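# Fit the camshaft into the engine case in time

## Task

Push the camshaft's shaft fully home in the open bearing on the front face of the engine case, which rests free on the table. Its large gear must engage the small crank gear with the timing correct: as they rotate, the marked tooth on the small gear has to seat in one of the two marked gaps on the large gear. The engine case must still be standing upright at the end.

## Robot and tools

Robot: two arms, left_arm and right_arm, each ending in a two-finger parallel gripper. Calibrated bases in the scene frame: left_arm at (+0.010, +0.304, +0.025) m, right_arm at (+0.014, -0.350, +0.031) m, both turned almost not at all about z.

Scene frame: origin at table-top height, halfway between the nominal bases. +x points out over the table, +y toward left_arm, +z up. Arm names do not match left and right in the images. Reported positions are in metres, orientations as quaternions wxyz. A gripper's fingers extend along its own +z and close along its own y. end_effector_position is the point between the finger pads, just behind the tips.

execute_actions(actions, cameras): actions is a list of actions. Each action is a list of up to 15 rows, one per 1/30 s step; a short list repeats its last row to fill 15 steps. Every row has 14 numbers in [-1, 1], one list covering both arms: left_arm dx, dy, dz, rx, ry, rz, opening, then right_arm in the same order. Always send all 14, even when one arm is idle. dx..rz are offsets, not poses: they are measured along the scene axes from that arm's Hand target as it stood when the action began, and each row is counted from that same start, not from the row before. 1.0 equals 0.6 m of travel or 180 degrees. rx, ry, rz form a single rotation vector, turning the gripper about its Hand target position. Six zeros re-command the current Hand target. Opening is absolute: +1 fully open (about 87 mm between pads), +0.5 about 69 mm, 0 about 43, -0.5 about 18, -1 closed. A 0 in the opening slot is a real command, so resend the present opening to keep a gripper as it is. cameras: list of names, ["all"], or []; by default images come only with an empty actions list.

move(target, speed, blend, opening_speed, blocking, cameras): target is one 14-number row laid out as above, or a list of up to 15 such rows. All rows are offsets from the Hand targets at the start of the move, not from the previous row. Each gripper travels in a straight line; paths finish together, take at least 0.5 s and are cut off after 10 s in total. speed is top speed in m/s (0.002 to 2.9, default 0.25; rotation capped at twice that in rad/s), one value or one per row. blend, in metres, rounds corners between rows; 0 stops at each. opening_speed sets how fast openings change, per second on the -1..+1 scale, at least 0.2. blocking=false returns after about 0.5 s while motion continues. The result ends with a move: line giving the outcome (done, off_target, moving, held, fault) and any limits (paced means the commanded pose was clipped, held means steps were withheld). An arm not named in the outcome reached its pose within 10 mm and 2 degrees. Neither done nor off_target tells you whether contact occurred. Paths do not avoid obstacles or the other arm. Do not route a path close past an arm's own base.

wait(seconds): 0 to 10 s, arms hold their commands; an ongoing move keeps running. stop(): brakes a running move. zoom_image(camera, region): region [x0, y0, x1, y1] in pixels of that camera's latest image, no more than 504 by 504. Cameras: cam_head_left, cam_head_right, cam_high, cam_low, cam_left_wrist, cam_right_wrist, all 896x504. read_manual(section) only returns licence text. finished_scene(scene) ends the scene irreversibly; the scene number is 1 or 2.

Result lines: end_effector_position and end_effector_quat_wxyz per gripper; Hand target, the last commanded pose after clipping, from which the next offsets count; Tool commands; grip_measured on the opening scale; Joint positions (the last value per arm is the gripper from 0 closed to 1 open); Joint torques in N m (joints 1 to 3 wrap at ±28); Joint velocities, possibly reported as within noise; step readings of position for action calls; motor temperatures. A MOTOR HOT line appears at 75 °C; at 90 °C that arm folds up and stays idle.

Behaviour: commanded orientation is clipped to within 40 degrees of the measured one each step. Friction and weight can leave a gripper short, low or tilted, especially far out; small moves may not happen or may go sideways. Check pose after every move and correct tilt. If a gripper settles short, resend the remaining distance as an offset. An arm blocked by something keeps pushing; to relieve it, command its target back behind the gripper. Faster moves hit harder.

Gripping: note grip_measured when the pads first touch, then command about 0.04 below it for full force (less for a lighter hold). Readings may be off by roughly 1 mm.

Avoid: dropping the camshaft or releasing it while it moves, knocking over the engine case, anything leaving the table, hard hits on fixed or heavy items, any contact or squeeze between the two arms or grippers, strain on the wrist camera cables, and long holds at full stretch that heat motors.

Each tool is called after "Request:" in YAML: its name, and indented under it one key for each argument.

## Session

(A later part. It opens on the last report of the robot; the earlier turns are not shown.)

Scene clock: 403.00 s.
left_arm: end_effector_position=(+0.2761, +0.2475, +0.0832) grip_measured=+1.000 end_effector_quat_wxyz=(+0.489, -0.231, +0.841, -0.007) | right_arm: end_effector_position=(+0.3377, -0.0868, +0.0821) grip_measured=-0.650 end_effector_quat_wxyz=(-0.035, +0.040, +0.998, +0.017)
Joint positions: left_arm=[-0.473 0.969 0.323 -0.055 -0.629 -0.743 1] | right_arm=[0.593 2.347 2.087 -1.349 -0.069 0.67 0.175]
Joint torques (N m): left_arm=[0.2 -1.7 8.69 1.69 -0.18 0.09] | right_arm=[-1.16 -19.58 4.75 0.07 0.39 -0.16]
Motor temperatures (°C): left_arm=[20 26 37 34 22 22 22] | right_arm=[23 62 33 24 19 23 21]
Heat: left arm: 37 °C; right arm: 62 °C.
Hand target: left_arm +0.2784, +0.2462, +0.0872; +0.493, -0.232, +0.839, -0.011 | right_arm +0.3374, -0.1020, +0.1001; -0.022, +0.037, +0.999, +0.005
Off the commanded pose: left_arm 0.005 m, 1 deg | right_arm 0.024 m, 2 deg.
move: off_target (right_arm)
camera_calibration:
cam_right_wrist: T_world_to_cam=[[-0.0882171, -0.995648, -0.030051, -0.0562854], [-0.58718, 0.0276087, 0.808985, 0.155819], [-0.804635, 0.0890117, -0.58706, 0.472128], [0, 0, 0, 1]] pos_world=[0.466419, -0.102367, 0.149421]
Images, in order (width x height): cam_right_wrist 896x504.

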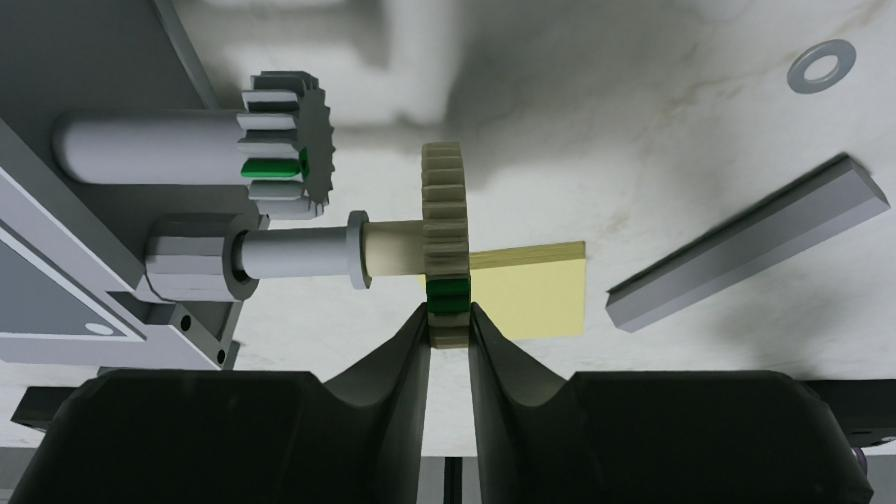

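Request:
move:
  target: [0,0,0,0,0,0,1,0,0.01,0.012,0,0,0,-1]
  speed: 0.05
  cameras: ["cam_right_wrist"]

Scene clock: 407.57 s.
left_arm: end_effector_position=(+0.2761, +0.2475, +0.0832) grip_measured=+1.000 end_effector_quat_wxyz=(+0.489, -0.231, +0.841, -0.007) | right_arm: end_effector_position=(+0.3339, -0.0960, +0.0851) grip_measured=-0.651 end_effector_quat_wxyz=(-0.040, +0.040, +0.998, -0.005)
Joint positions: left_arm=[-0.473 0.969 0.323 -0.055 -0.629 -0.743 1] | right_arm=[0.592 2.347 2.097 -1.393 -0.039 0.669 0.174]
Joint torques (N m): left_arm=[0.14 -1.68 8.65 1.67 -0.19 0.09] | right_arm=[-0.34 -18.24 8.87 0.07 0.14 -0.06]
Motor temperatures (°C): left_arm=[20 26 37 34 22 22 22] | right_arm=[23 65 33 24 19 23 21]
Heat: left arm: 37 °C; right arm: 65 °C.
Hand target: left_arm +0.2784, +0.2462, +0.0872; +0.493, -0.232, +0.839, -0.011 | right_arm +0.3375, -0.0960, +0.1073; -0.022, +0.037, +0.999, +0.006
Off the commanded pose: left_arm 0.005 m, 1 deg | right_arm 0.022 m, 2 deg.
move: off_target (right_arm)
camera_calibration:
cam_right_wrist: T_world_to_cam=[[-0.0870901, -0.996097, 0.0143782, -0.0699223], [-0.577832, 0.0622672, 0.813777, 0.151161], [-0.811496, 0.0625637, -0.580999, 0.470801], [0, 0, 0, 1]] pos_world=[0.463309, -0.108517, 0.151529]
Images, in order (width x height): cam_right_wrist 896x504.

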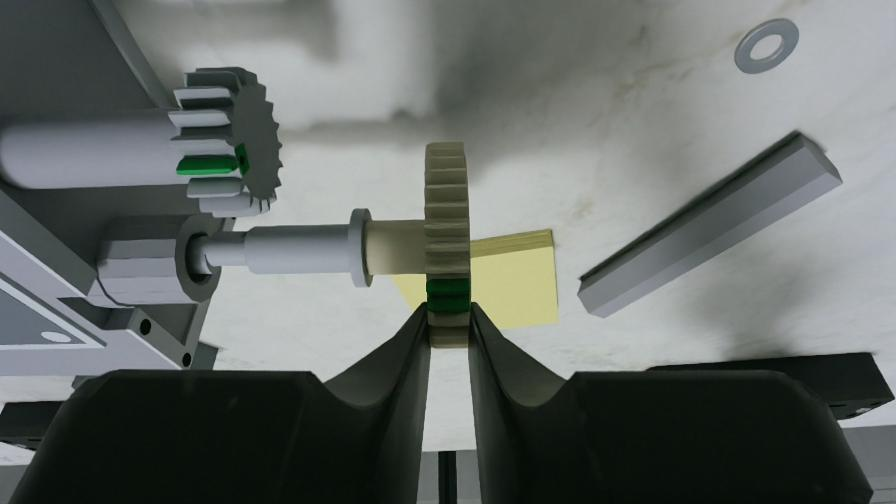

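Request:
move:
  target: [0,0,0,0,0,0,1,0,-0.05,-0.01,0,0,0,-1]
  speed: 0.15
  cameras: ["cam_right_wrist","cam_head_left","cam_head_right"]

Request:
zoom_image:
  camera: "cam_head_right"
  region: [370, 190, 450, 240]

Request:
zoom_image:
  camera: "cam_head_left"
  region: [370, 190, 450, 240]

Scene clock: 413.20 s.
left_arm: end_effector_position=(+0.2761, +0.2475, +0.0832) grip_measured=+1.000 end_effector_quat_wxyz=(+0.489, -0.231, +0.841, -0.007) | right_arm: end_effector_position=(+0.3332, -0.1289, +0.0751) grip_measured=-0.651 end_effector_quat_wxyz=(-0.054, +0.044, +0.997, -0.016)
Joint positions: left_arm=[-0.473 0.969 0.323 -0.055 -0.629 -0.743 1] | right_arm=[0.531 2.302 1.973 -1.35 -0.031 0.616 0.174]
Joint torques (N m): left_arm=[0.14 -1.66 8.68 1.68 -0.19 0.08] | right_arm=[-0.1 -21.12 5.67 0.3 0.08 -0.08]
Motor temperatures (°C): left_arm=[20 26 37 34 22 22 22] | right_arm=[23 67 34 23 19 22 21]
Heat: left arm: 37 °C; right arm: 67 °C.
Hand target: left_arm +0.2784, +0.2462, +0.0872; +0.493, -0.232, +0.839, -0.011 | right_arm +0.3374, -0.1261, +0.1013; -0.022, +0.037, +0.999, +0.005
Off the commanded pose: left_arm 0.005 m, 1 deg | right_arm 0.027 m, 5 deg.
move: off_target (right_arm)
camera_calibration:
cam_right_wrist: T_world_to_cam=[[-0.0933926, -0.994892, 0.0383146, -0.102143], [-0.554715, 0.0839517, 0.827795, 0.155025], [-0.826783, 0.0560562, -0.559722, 0.469178], [0, 0, 0, 1]] pos_world=[0.464363, -0.140936, 0.138193]
Images, in order (width x height): cam_head_left 896x504, cam_head_right 896x504, cam_right_wrist 896x504.

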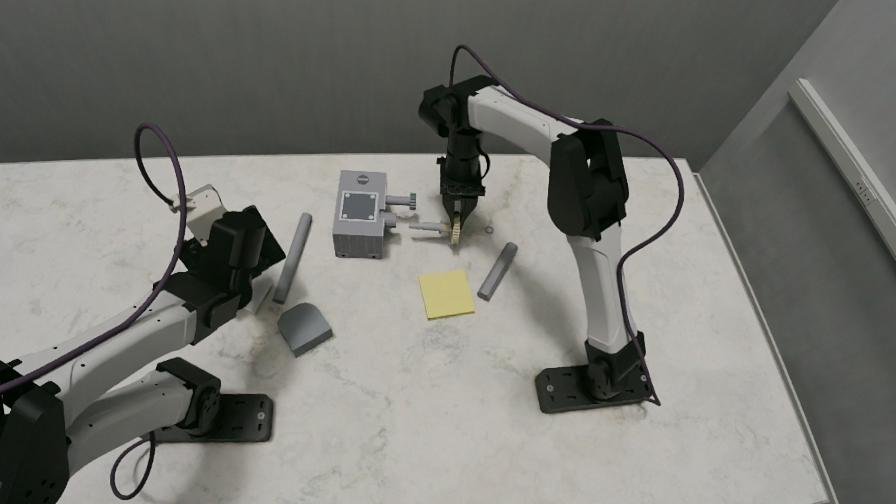

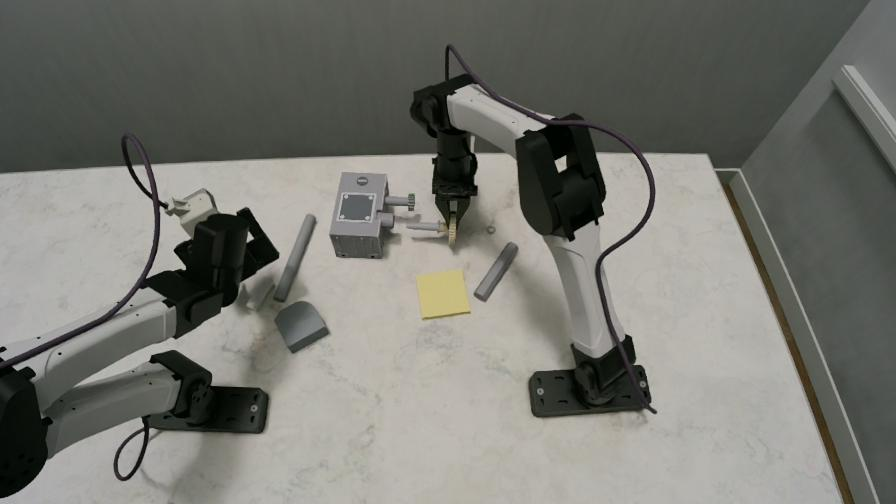

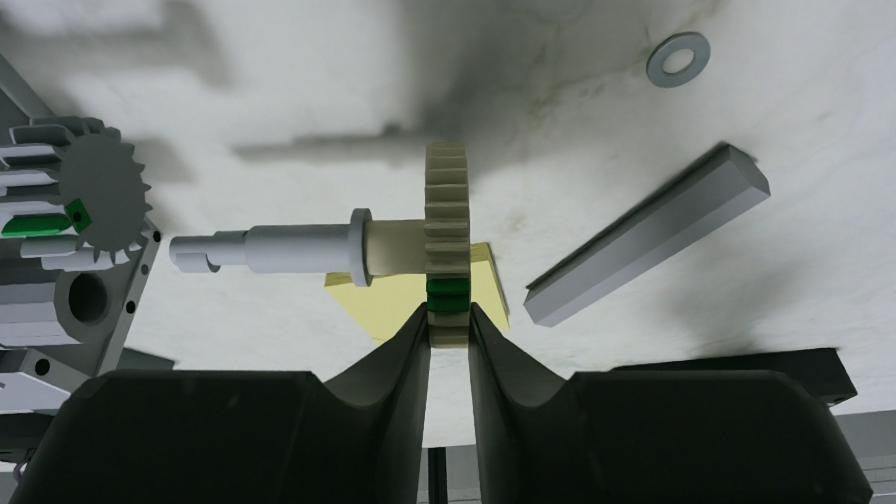

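Scaled by 6.300.

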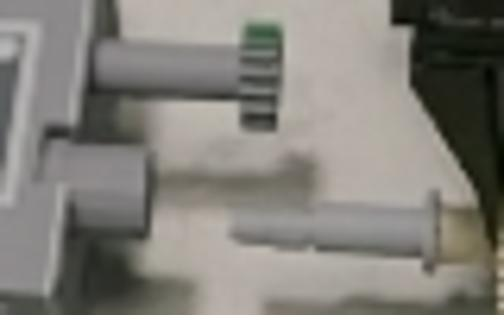

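Scaled by 6.300.

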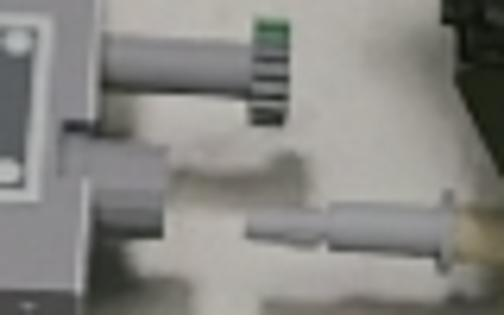

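Request:
move:
  target:
    - [0,0,0,0,0,0,1,0,-0.01,0.08,0,0,0,-1]
    - [0,0,0,0,0,0,1,0.0,0.0,-0.013,0,0,0,-1]
  speed: 0.2
  cameras: ["cam_right_wrist","cam_head_left","cam_head_right"]

Request:
zoom_image:
  camera: "cam_head_right"
  region: [370, 190, 450, 240]

Request:
zoom_image:
  camera: "cam_head_left"
  region: [370, 190, 450, 240]

Scene clock: 426.90 s.
left_arm: end_effector_position=(+0.2761, +0.2475, +0.0832) grip_measured=+1.000 end_effector_quat_wxyz=(+0.489, -0.231, +0.841, -0.007) | right_arm: end_effector_position=(+0.3352, -0.1297, +0.0779) grip_measured=-0.651 end_effector_quat_wxyz=(-0.042, +0.039, +0.998, -0.009)
Joint positions: left_arm=[-0.473 0.969 0.323 -0.055 -0.629 -0.743 1] | right_arm=[0.528 2.276 1.947 -1.323 -0.031 0.604 0.174]
Joint torques (N m): left_arm=[0.24 -1.65 8.72 1.68 -0.2 0.08] | right_arm=[0.16 -18.33 5.74 0.34 0.07 0.01]
Motor temperatures (°C): left_arm=[20 26 38 34 22 22 22] | right_arm=[23 73 33 23 19 22 21]
Heat: left arm: 38 °C; right arm: 73 °C.
Hand target: left_arm +0.2784, +0.2462, +0.0872; +0.493, -0.232, +0.839, -0.011 | right_arm +0.3375, -0.1260, +0.0937; -0.022, +0.037, +0.999, +0.006
Off the commanded pose: left_arm 0.005 m, 1 deg | right_arm 0.016 m, 3 deg.
move: off_target (right_arm)
camera_calibration:
cam_right_wrist: T_world_to_cam=[[-0.0857806, -0.996077, 0.0217176, -0.104302], [-0.574077, 0.0672308, 0.816036, 0.159168], [-0.814295, 0.0575325, -0.577593, 0.469829], [0, 0, 0, 1]] pos_world=[0.465007, -0.141625, 0.143748]
Images, in order (width x height): cam_head_left 896x504, cam_head_right 896x504, cam_right_wrist 896x504.

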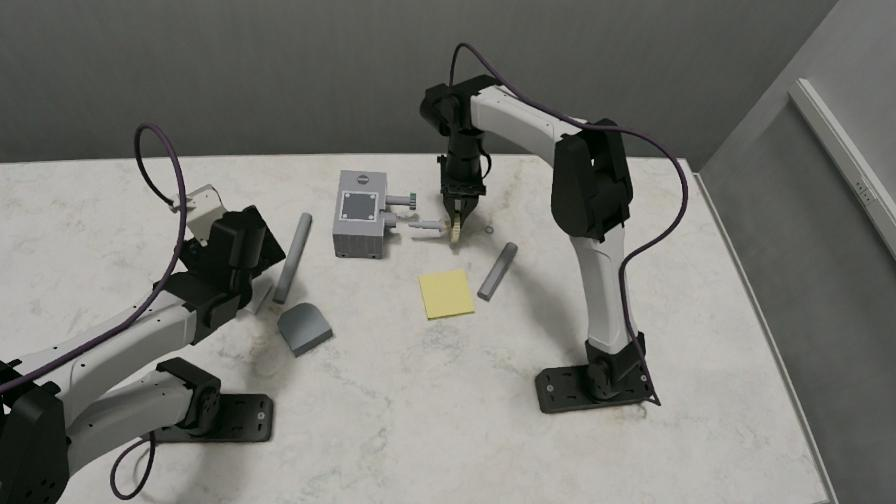

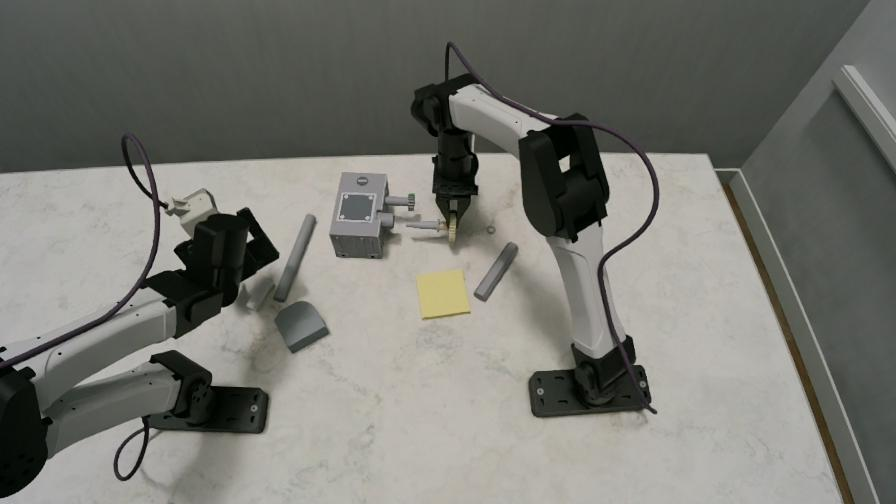

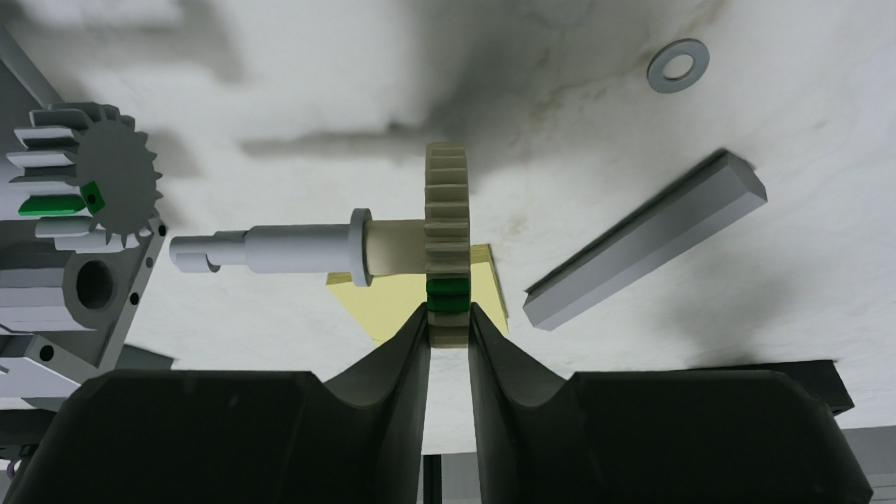

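Scaled by 6.300.

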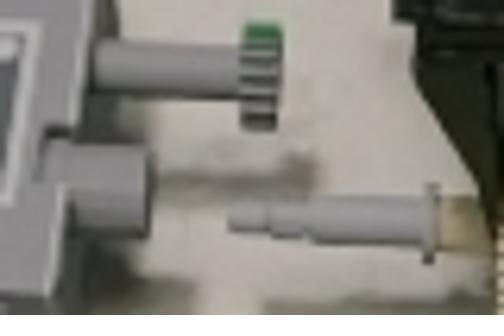

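Scaled by 6.300.

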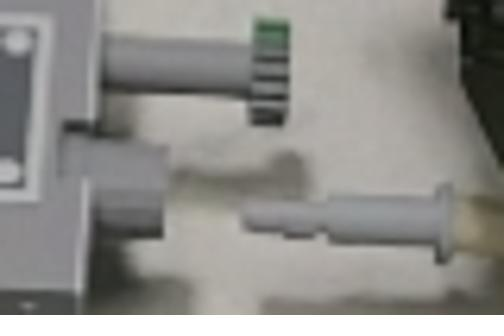

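Request:
move:
  target: [0,0,0,0,0,0,1,-0.05,-0.10,0.2,0,0,0,-1]
  speed: 0.3

Request:
wait:
  seconds: 5

Scene clock: 433.43 s.
left_arm: end_effector_position=(+0.2761, +0.2475, +0.0832) grip_measured=+1.000 end_effector_quat_wxyz=(+0.489, -0.231, +0.841, -0.007) | right_arm: end_effector_position=(+0.3080, -0.1868, +0.1984) grip_measured=-0.651 end_effector_quat_wxyz=(+0.000, +0.046, +0.999, +0.017)
Joint positions: left_arm=[-0.473 0.969 0.323 -0.055 -0.629 -0.743 1] | right_arm=[0.43 1.969 1.969 -1.556 -0.03 0.521 0.174]
Joint torques (N m): left_arm=[0.21 -1.68 8.64 1.67 -0.18 0.08] | right_arm=[-0.05 -13.91 8.28 0.31 0.02 -0.1]
Motor temperatures (°C): left_arm=[20 26 38 34 22 22 22] | right_arm=[23 71 33 23 19 22 21]
Heat: left arm: 38 °C; right arm: 71 °C.
Hand target: left_arm +0.2784, +0.2462, +0.0872; +0.493, -0.232, +0.839, -0.011 | right_arm +0.3075, -0.1860, +0.2135; -0.022, +0.037, +0.999, +0.005
Off the commanded pose: left_arm 0.005 m, 1 deg | right_arm 0.015 m, 3 deg.
joint sent to its limit (right arm) — joint 4 (wrist pitch), lower limit. The joint targets are off in orientation, not in position.
move: off_target (right_arm)

Scene clock: 438.43 s.
left_arm: end_effector_position=(+0.2761, +0.2475, +0.0832) grip_measured=+1.000 end_effector_quat_wxyz=(+0.489, -0.231, +0.841, -0.007) | right_arm: end_effector_position=(+0.3079, -0.1869, +0.1985) grip_measured=-0.651 end_effector_quat_wxyz=(+0.000, +0.045, +0.999, +0.017)
Joint positions: left_arm=[-0.473 0.969 0.323 -0.055 -0.629 -0.743 1] | right_arm=[0.43 1.969 1.969 -1.556 -0.03 0.52 0.174]
Joint torques (N m): left_arm=[0.18 -1.66 8.68 1.68 -0.19 0.08] | right_arm=[-0.08 -13.83 8.39 0.33 0.04 -0.11]
Motor temperatures (°C): left_arm=[20 26 38 34 22 22 22] | right_arm=[23 69 33 23 19 22 21]
Heat: left arm: 38 °C; right arm: 69 °C.
Hand target: left_arm +0.2784, +0.2462, +0.0872; +0.493, -0.232, +0.839, -0.011 | right_arm +0.3074, -0.1860, +0.2135; -0.022, +0.037, +0.999, +0.005
Tool commands: left_gripper/opening=+1.0 right_gripper/opening=-1.0
Off the commanded pose: left_arm 0.005 m, 1 deg | right_arm 0.015 m, 3 deg.
wait: 5.00 s; at rest by 0.17 s

Request:
move:
  target: [0,0,0,0,0,0,1,-0.15,0.0,0.03,0,0,0,-1]
  speed: 0.3

Request:
wait:
  seconds: 10

Request:
wait:
  seconds: 10

Request:
wait:
  seconds: 10

Request:
wait:
  seconds: 10

Scene clock: 445.67 s.
left_arm: end_effector_position=(+0.2761, +0.2475, +0.0832) grip_measured=+1.000 end_effector_quat_wxyz=(+0.489, -0.231, +0.841, -0.007) | right_arm: end_effector_position=(+0.2201, -0.1865, +0.2257) grip_measured=-0.651 end_effector_quat_wxyz=(+0.006, +0.032, +0.999, +0.023)
Joint positions: left_arm=[-0.473 0.969 0.323 -0.055 -0.629 -0.743 1] | right_arm=[0.557 1.659 1.692 -1.569 -0.033 0.62 0.174]
Joint torques (N m): left_arm=[0.16 -1.72 8.65 1.66 -0.19 0.08] | right_arm=[-0.23 -10.15 5.76 0.47 0 0.11]
Motor temperatures (°C): left_arm=[20 26 38 34 22 22 22] | right_arm=[23 66 33 23 19 22 21]
Heat: left arm: 38 °C; right arm: 66 °C.
Hand target: left_arm +0.2784, +0.2462, +0.0872; +0.493, -0.232, +0.839, -0.011 | right_arm +0.2175, -0.1860, +0.2315; -0.022, +0.037, +0.999, +0.005
Off the commanded pose: left_arm 0.005 m, 1 deg | right_arm 0.006 m, 4 deg.
joint read past its limit (right arm) — joint 4 (wrist pitch), lower limit.
joint sent to its limit (right arm) — joint 4 (wrist pitch), lower limit. The joint targets are off in orientation, not in position.
move: off_target (right_arm)

Scene clock: 455.67 s.
left_arm: end_effector_position=(+0.2761, +0.2475, +0.0832) grip_measured=+1.000 end_effector_quat_wxyz=(+0.489, -0.231, +0.841, -0.007) | right_arm: end_effector_position=(+0.2201, -0.1865, +0.2257) grip_measured=-0.651 end_effector_quat_wxyz=(+0.006, +0.032, +0.999, +0.023)
Joint positions: left_arm=[-0.473 0.969 0.323 -0.055 -0.629 -0.743 1] | right_arm=[0.557 1.659 1.692 -1.569 -0.033 0.621 0.174]
Joint torques (N m): left_arm=[0.14 -1.62 8.7 1.67 -0.2 0.08] | right_arm=[-0.23 -10.14 5.75 0.47 0.01 0.12]
Motor temperatures (°C): left_arm=[20 26 38 34 22 22 22] | right_arm=[23 61 33 23 19 22 21]
Heat: left arm: 38 °C; right arm: 61 °C.
Hand target: left_arm +0.2784, +0.2462, +0.0872; +0.493, -0.232, +0.839, -0.011 | right_arm +0.2175, -0.1860, +0.2315; -0.022, +0.037, +0.999, +0.005
Tool commands: left_gripper/opening=+1.0 right_gripper/opening=-1.0
Off the commanded pose: left_arm 0.005 m, 1 deg | right_arm 0.006 m, 4 deg.
joint read past its limit (right arm) — joint 4 (wrist pitch), lower limit.
wait: 10.00 s; at rest by 0.17 s

Scene clock: 465.67 s.
left_arm: end_effector_position=(+0.2761, +0.2475, +0.0832) grip_measured=+1.000 end_effector_quat_wxyz=(+0.489, -0.231, +0.841, -0.007) | right_arm: end_effector_position=(+0.2201, -0.1865, +0.2257) grip_measured=-0.651 end_effector_quat_wxyz=(+0.006, +0.032, +0.999, +0.023)
Joint positions: left_arm=[-0.473 0.969 0.323 -0.055 -0.629 -0.743 1] | right_arm=[0.557 1.659 1.692 -1.569 -0.033 0.621 0.174]
Joint torques (N m): left_arm=[0.16 -1.62 8.66 1.66 -0.18 0.09] | right_arm=[-0.27 -10.11 5.75 0.49 0.01 0.12]
Motor temperatures (°C): left_arm=[20 26 38 34 22 22 22] | right_arm=[23 57 32 23 19 22 21]
Heat: left arm: 38 °C; right arm: 57 °C.
Hand target: left_arm +0.2784, +0.2462, +0.0872; +0.493, -0.232, +0.839, -0.011 | right_arm +0.2175, -0.1860, +0.2315; -0.022, +0.037, +0.999, +0.005
Tool commands: left_gripper/opening=+1.0 right_gripper/opening=-1.0
Off the commanded pose: left_arm 0.005 m, 1 deg | right_arm 0.006 m, 4 deg.
joint read past its limit (right arm) — joint 4 (wrist pitch), lower limit.
wait: 10.00 s; at rest by 0.17 s

Scene clock: 475.67 s.
left_arm: end_effector_position=(+0.2761, +0.2475, +0.0832) grip_measured=+1.000 end_effector_quat_wxyz=(+0.489, -0.231, +0.841, -0.007) | right_arm: end_effector_position=(+0.2201, -0.1865, +0.2257) grip_measured=-0.651 end_effector_quat_wxyz=(+0.006, +0.032, +0.999, +0.023)
Joint positions: left_arm=[-0.473 0.969 0.323 -0.055 -0.629 -0.743 1] | right_arm=[0.557 1.659 1.692 -1.569 -0.033 0.621 0.174]
Joint torques (N m): left_arm=[0.16 -1.7 8.65 1.67 -0.2 0.07] | right_arm=[-0.21 -10.09 5.74 0.49 0.01 0.12]
Motor temperatures (°C): left_arm=[20 26 38 34 22 22 22] | right_arm=[23 55 32 23 19 22 21]
Heat: left arm: 38 °C; right arm: 55 °C.
Hand target: left_arm +0.2784, +0.2462, +0.0872; +0.493, -0.232, +0.839, -0.011 | right_arm +0.2175, -0.1860, +0.2315; -0.022, +0.037, +0.999, +0.005
Tool commands: left_gripper/opening=+1.0 right_gripper/opening=-1.0
Off the commanded pose: left_arm 0.005 m, 1 deg | right_arm 0.006 m, 4 deg.
joint read past its limit (right arm) — joint 4 (wrist pitch), lower limit.
wait: 10.00 s; at rest by 0.17 s

Scene clock: 485.67 s.
left_arm: end_effector_position=(+0.2761, +0.2475, +0.0832) grip_measured=+1.000 end_effector_quat_wxyz=(+0.489, -0.231, +0.841, -0.007) | right_arm: end_effector_position=(+0.2201, -0.1865, +0.2257) grip_measured=-0.651 end_effector_quat_wxyz=(+0.006, +0.032, +0.999, +0.023)
Joint positions: left_arm=[-0.473 0.969 0.323 -0.055 -0.629 -0.743 1] | right_arm=[0.557 1.659 1.692 -1.569 -0.033 0.621 0.174]
Joint torques (N m): left_arm=[0.14 -1.72 8.7 1.69 -0.19 0.07] | right_arm=[-0.2 -10.09 5.79 0.49 0.01 0.13]
Heat: left arm: 38 °C; right arm: 53 °C.
Hand target: left_arm +0.2784, +0.2462, +0.0872; +0.493, -0.232, +0.839, -0.011 | right_arm +0.2175, -0.1860, +0.2315; -0.022, +0.037, +0.999, +0.005
Tool commands: left_gripper/opening=+1.0 right_gripper/opening=-1.0
Off the commanded pose: left_arm 0.005 m, 1 deg | right_arm 0.006 m, 4 deg.
joint read past its limit (right arm) — joint 4 (wrist pitch), lower limit.
wait: 10.00 s; at rest by 0.17 s

Request:
move:
  target:
    - [0,0,0,0,0,0,1,0.199,0.07,-0.12,0,0,0,-1]
    - [0,0,0,0,0,0,1,0.199,0.1,-0.231,0,0,0,-1]
  speed: 0.15
  cameras: ["cam_right_wrist","cam_head_left","cam_head_right"]

Request:
zoom_image:
  camera: "cam_head_right"
  region: [370, 190, 450, 240]

Request:
zoom_image:
  camera: "cam_head_left"
  region: [370, 190, 450, 240]

Request:
zoom_image:
  camera: "cam_right_wrist"
  region: [0, 130, 480, 360]

Scene clock: 494.00 s.
left_arm: end_effector_position=(+0.2761, +0.2475, +0.0832) grip_measured=+1.000 end_effector_quat_wxyz=(+0.489, -0.231, +0.841, -0.007) | right_arm: end_effector_position=(+0.3357, -0.1285, +0.0959) grip_measured=-0.651 end_effector_quat_wxyz=(-0.023, +0.032, +0.999, +0.004)
Joint positions: left_arm=[-0.473 0.969 0.323 -0.055 -0.629 -0.743 1] | right_arm=[0.53 2.223 1.939 -1.321 -0.031 0.593 0.174]
Joint torques (N m): left_arm=[0.13 -1.62 8.69 1.68 -0.18 0.08] | right_arm=[0.05 -12.88 6.17 0.46 0.09 0.11]
Heat: left arm: 38 °C; right arm: 52 °C.
Hand target: left_arm +0.2784, +0.2462, +0.0872; +0.493, -0.232, +0.839, -0.011 | right_arm +0.3369, -0.1259, +0.0930; -0.021, +0.037, +0.999, +0.006
Off the commanded pose: left_arm 0.005 m, 1 deg | right_arm 0.004 m, 1 deg.
move: done
camera_calibration:
cam_right_wrist: T_world_to_cam=[[-0.0728318, -0.997324, -0.00635524, -0.105255], [-0.607095, 0.0392771, 0.793658, 0.154326], [-0.791284, 0.0616618, -0.608331, 0.476261], [0, 0, 0, 1]] pos_world=[0.462883, -0.140402, 0.166574]
Images, in order (width x height): cam_head_left 896x504, cam_head_right 896x504, cam_right_wrist 896x504.

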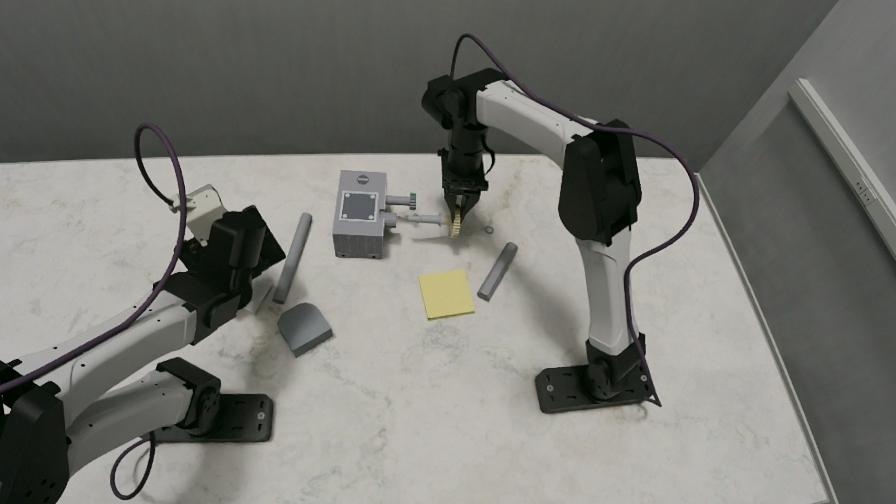

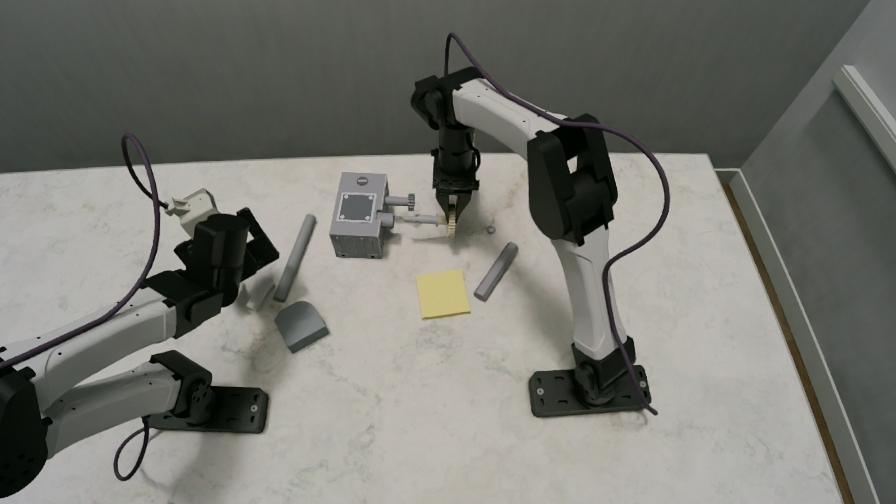

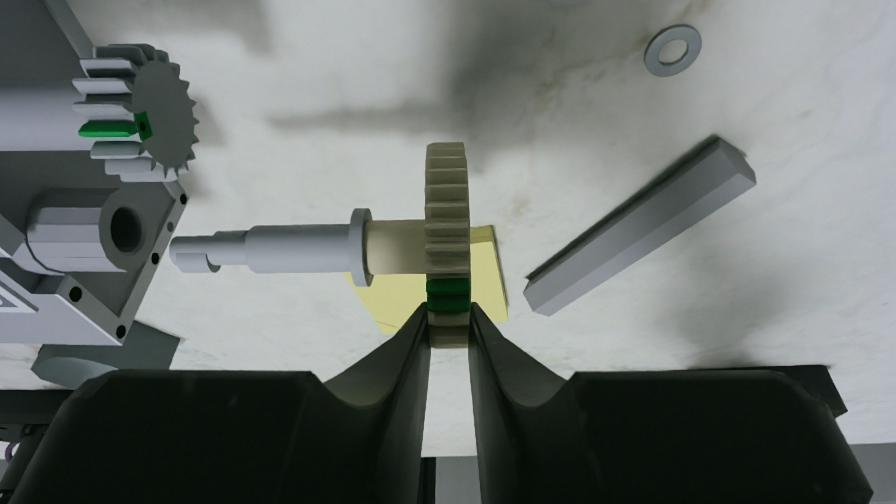

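Scaled by 6.300.

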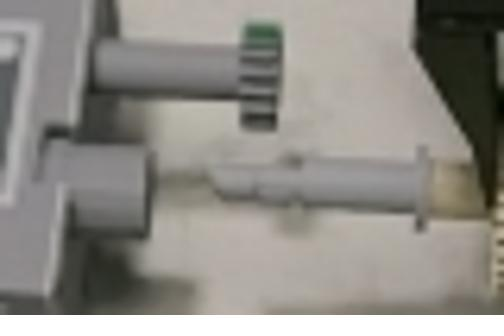

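Scaled by 6.300.

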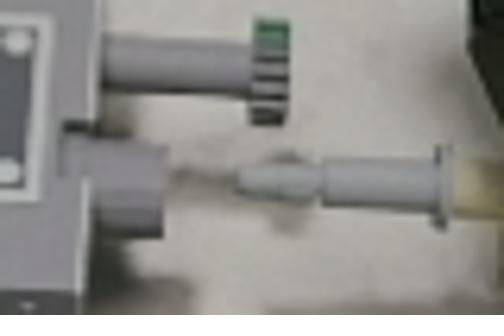

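Scaled by 1.050.

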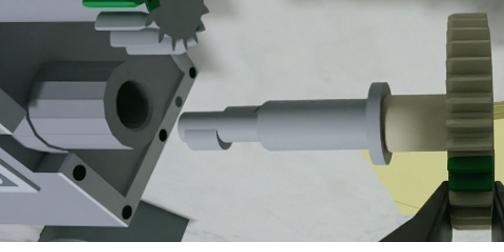

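Request:
move:
  target: [0,0,0,0,0,0,1,0.0,0.0,-0.0115,-0.0076,0,-0.0058,-1]
  speed: 0.08
  cameras: ["cam_right_wrist","cam_head_left","cam_head_right"]

Request:
zoom_image:
  camera: "cam_head_right"
  region: [370, 190, 450, 240]

Request:
zoom_image:
  camera: "cam_head_left"
  region: [370, 190, 450, 240]

Request:
zoom_image:
  camera: "cam_right_wrist"
  region: [0, 130, 480, 360]

Scene clock: 504.80 s.
left_arm: end_effector_position=(+0.2761, +0.2475, +0.0832) grip_measured=+1.000 end_effector_quat_wxyz=(+0.489, -0.231, +0.841, -0.007) | right_arm: end_effector_position=(+0.3376, -0.1276, +0.0951) grip_measured=-0.651 end_effector_quat_wxyz=(-0.016, +0.042, +0.999, -0.001)
Joint positions: left_arm=[-0.473 0.969 0.323 -0.055 -0.629 -0.743 1] | right_arm=[0.535 2.223 1.939 -1.315 -0.015 0.618 0.174]
Joint torques (N m): left_arm=[0.2 -1.68 8.69 1.67 -0.19 0.08] | right_arm=[0.23 -11.63 5.57 0.47 0.13 0.12]
Motor temperatures (°C): left_arm=[20 26 38 34 22 22 22] | right_arm=[22 55 32 23 19 22 21]
Heat: left arm: 38 °C; right arm: 55 °C.
Hand target: left_arm +0.2784, +0.2462, +0.0872; +0.493, -0.232, +0.839, -0.011 | right_arm +0.3369, -0.1260, +0.0861; -0.021, +0.046, +0.999, -0.006
Off the commanded pose: left_arm 0.005 m, 1 deg | right_arm 0.009 m, 1 deg.
move: done
camera_calibration:
cam_right_wrist: T_world_to_cam=[[-0.0924477, -0.99571, 0.00400132, -0.0984198], [-0.617306, 0.0604665, 0.784396, 0.163072], [-0.781273, 0.0700456, -0.620247, 0.476126], [0, 0, 0, 1]] pos_world=[0.463551, -0.141209, 0.167797]
Images, in order (width x height): cam_head_left 896x504, cam_head_right 896x504, cam_right_wrist 896x504.

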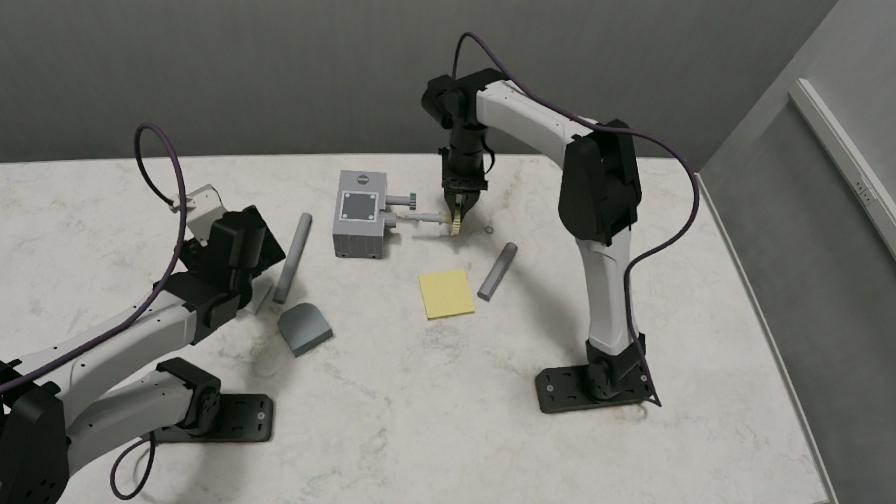

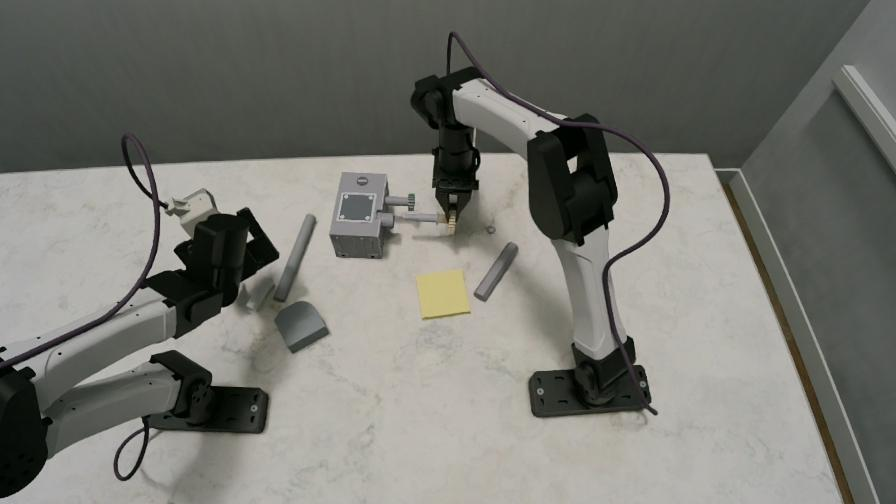

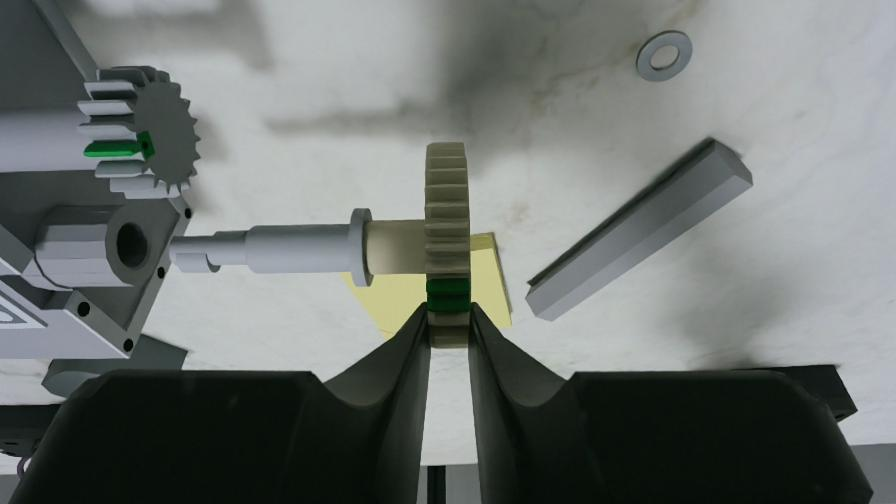

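Scaled by 6.300.

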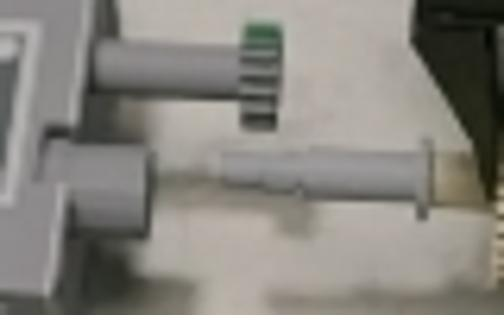

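Scaled by 6.300.

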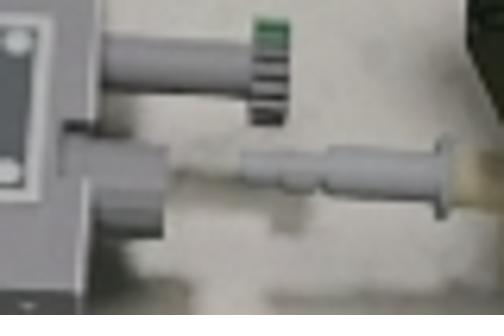

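Scaled by 1.050.

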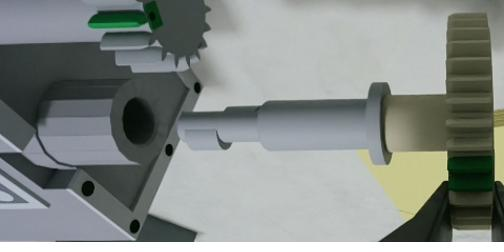

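Request:
move:
  target: [0,0,0,0,0,0,1,-0.005,0.008,-0.002,-0.0057,0,0.0076,-1]
  speed: 0.08
  cameras: ["cam_right_wrist","cam_head_left","cam_head_right"]

Request:
zoom_image:
  camera: "cam_head_right"
  region: [370, 190, 450, 240]

Request:
zoom_image:
  camera: "cam_head_left"
  region: [370, 190, 450, 240]

Request:
zoom_image:
  camera: "cam_right_wrist"
  region: [0, 130, 480, 360]

Scene clock: 523.47 s.
left_arm: end_effector_position=(+0.2761, +0.2475, +0.0832) grip_measured=+1.000 end_effector_quat_wxyz=(+0.489, -0.231, +0.841, -0.007) | right_arm: end_effector_position=(+0.3332, -0.1233, +0.0874) grip_measured=-0.651 end_effector_quat_wxyz=(-0.020, +0.032, +0.999, -0.013)
Joint positions: left_arm=[-0.473 0.969 0.323 -0.055 -0.629 -0.743 1] | right_arm=[0.556 2.243 1.939 -1.315 -0.001 0.619 0.174]
Joint torques (N m): left_arm=[0.2 -1.72 8.69 1.69 -0.2 0.1] | right_arm=[0.17 -12.33 7.25 0.32 0.14 0.11]
Motor temperatures (°C): left_arm=[20 26 38 34 22 22 22] | right_arm=[22 56 32 22 19 22 21]
Heat: left arm: 38 °C; right arm: 56 °C.
Hand target: left_arm +0.2784, +0.2462, +0.0872; +0.493, -0.232, +0.839, -0.011 | right_arm +0.3339, -0.1212, +0.0849; -0.021, +0.035, +0.999, -0.015
Off the commanded pose: left_arm 0.005 m, 1 deg | right_arm 0.003 m, 0 deg.
move: done
camera_calibration:
cam_right_wrist: T_world_to_cam=[[-0.0712875, -0.997096, 0.0267775, -0.103714], [-0.610805, 0.0648617, 0.78912, 0.164117], [-0.788566, 0.0398986, -0.613655, 0.465708], [0, 0, 0, 1]] pos_world=[0.460092, -0.132639, 0.159053]
Images, in order (width x height): cam_head_left 896x504, cam_head_right 896x504, cam_right_wrist 896x504.

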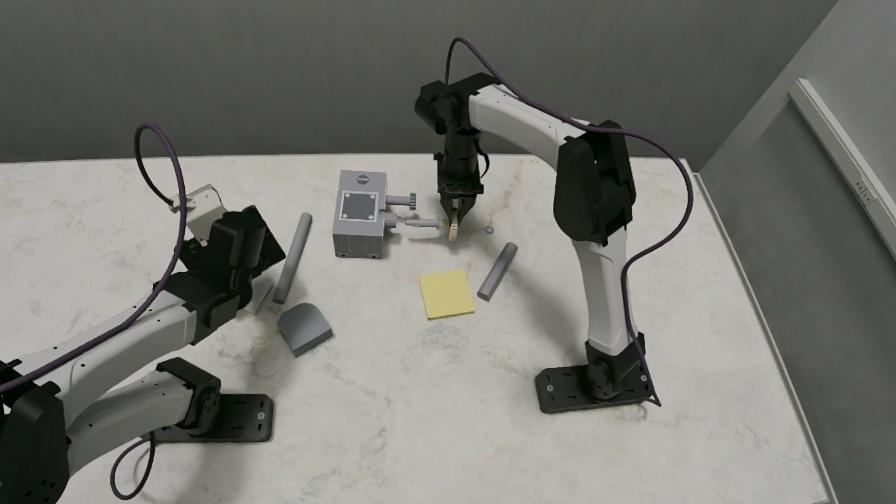

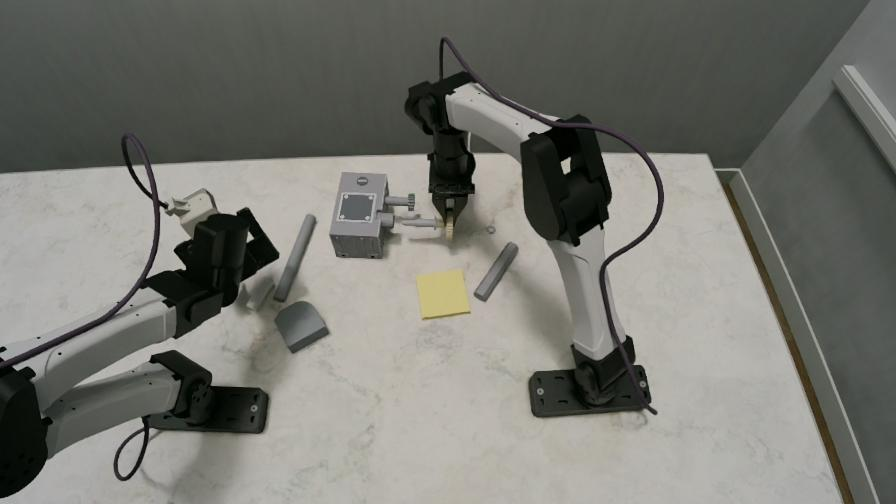

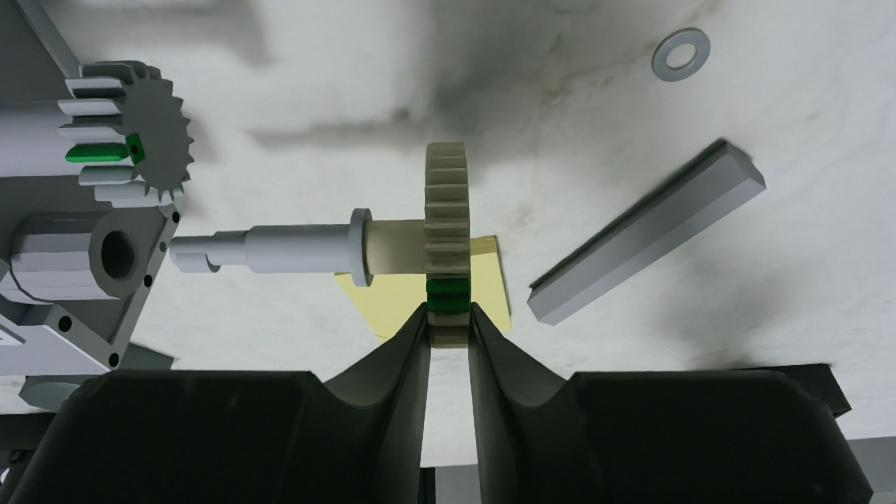

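Scaled by 6.300.

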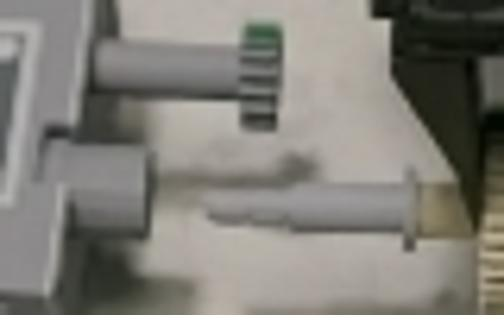

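Scaled by 6.300.

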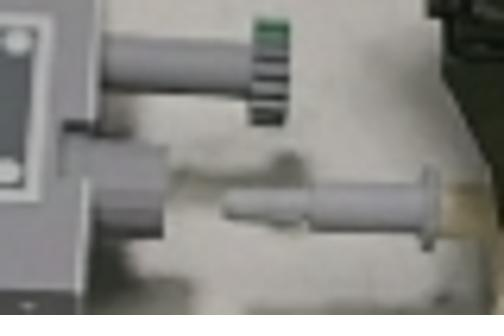

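Scaled by 1.050.

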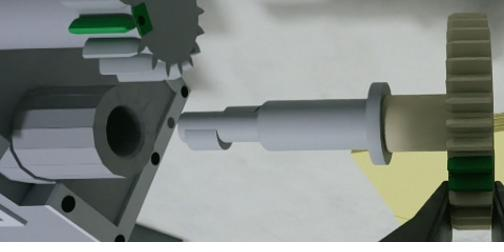

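Request:
move:
  target: [0,0,0,0,0,0,1,0.001,0.02,0.002,0.0038,0,-0.005,-1]
  speed: 0.08
  cameras: ["cam_right_wrist","cam_head_left","cam_head_right"]

Request:
zoom_image:
  camera: "cam_head_right"
  region: [370, 190, 450, 240]

Request:
zoom_image:
  camera: "cam_head_left"
  region: [370, 190, 450, 240]

Request:
zoom_image:
  camera: "cam_right_wrist"
  region: [0, 130, 480, 360]

Scene clock: 534.20 s.
left_arm: end_effector_position=(+0.2761, +0.2475, +0.0832) grip_measured=+1.000 end_effector_quat_wxyz=(+0.489, -0.231, +0.841, -0.007) | right_arm: end_effector_position=(+0.3321, -0.1153, +0.0829) grip_measured=-0.651 end_effector_quat_wxyz=(-0.021, +0.038, +0.999, -0.015)
Joint positions: left_arm=[-0.473 0.969 0.323 -0.055 -0.629 -0.743 1] | right_arm=[0.573 2.265 1.957 -1.316 0 0.649 0.174]
Joint torques (N m): left_arm=[0.2 -1.68 8.73 1.67 -0.19 0.08] | right_arm=[0.17 -12.46 9.65 0.19 0.01 0.14]
Heat: left arm: 38 °C; right arm: 54 °C.
Hand target: left_arm +0.2784, +0.2462, +0.0872; +0.493, -0.232, +0.839, -0.011 | right_arm +0.3345, -0.1092, +0.0860; -0.021, +0.042, +0.999, -0.009
Off the commanded pose: left_arm 0.005 m, 1 deg | right_arm 0.007 m, 1 deg.
move: done
camera_calibration:
cam_right_wrist: T_world_to_cam=[[-0.0840378, -0.995936, 0.0323833, -0.0918463], [-0.607585, 0.0769725, 0.790516, 0.166659], [-0.789797, 0.0467577, -0.611584, 0.462798], [0, 0, 0, 1]] pos_world=[0.459057, -0.125941, 0.154268]
Images, in order (width x height): cam_head_left 896x504, cam_head_right 896x504, cam_right_wrist 896x504.

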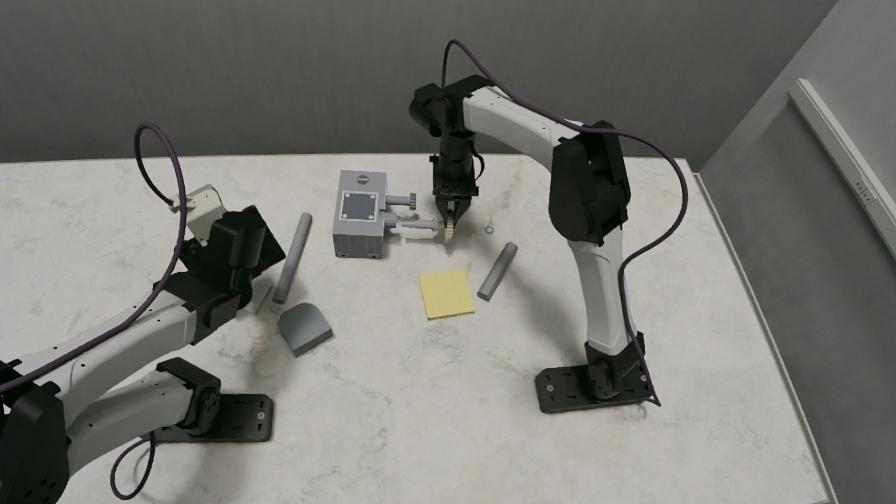

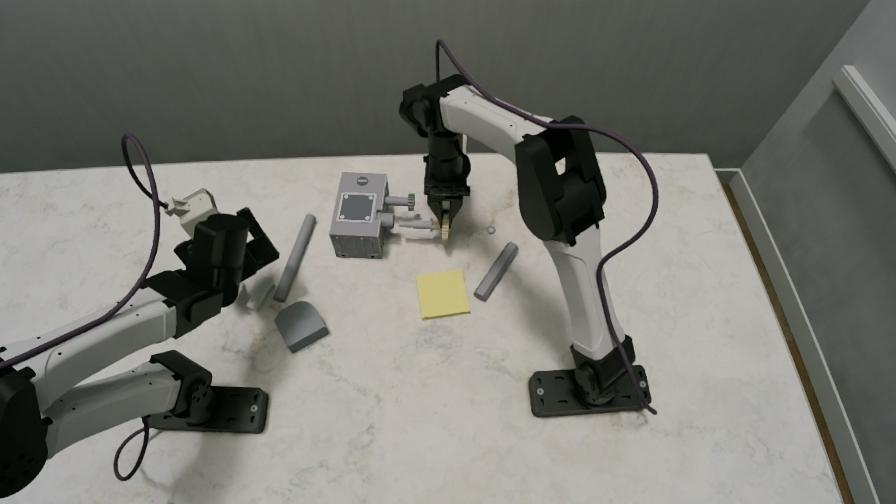

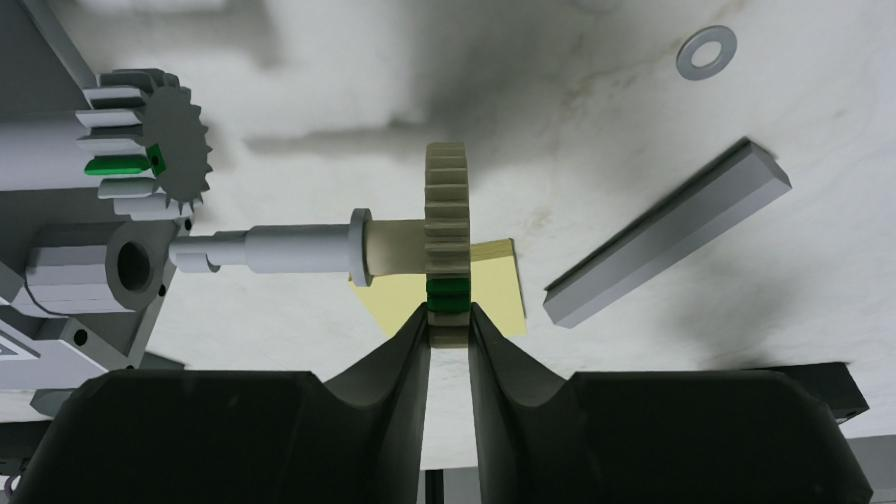

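Scaled by 6.300.

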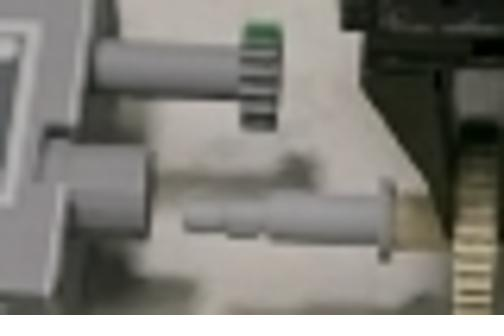

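Scaled by 6.300.

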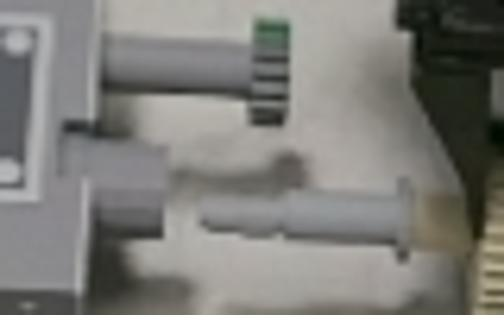

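Scaled by 1.050.

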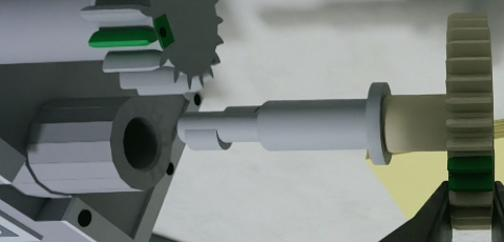

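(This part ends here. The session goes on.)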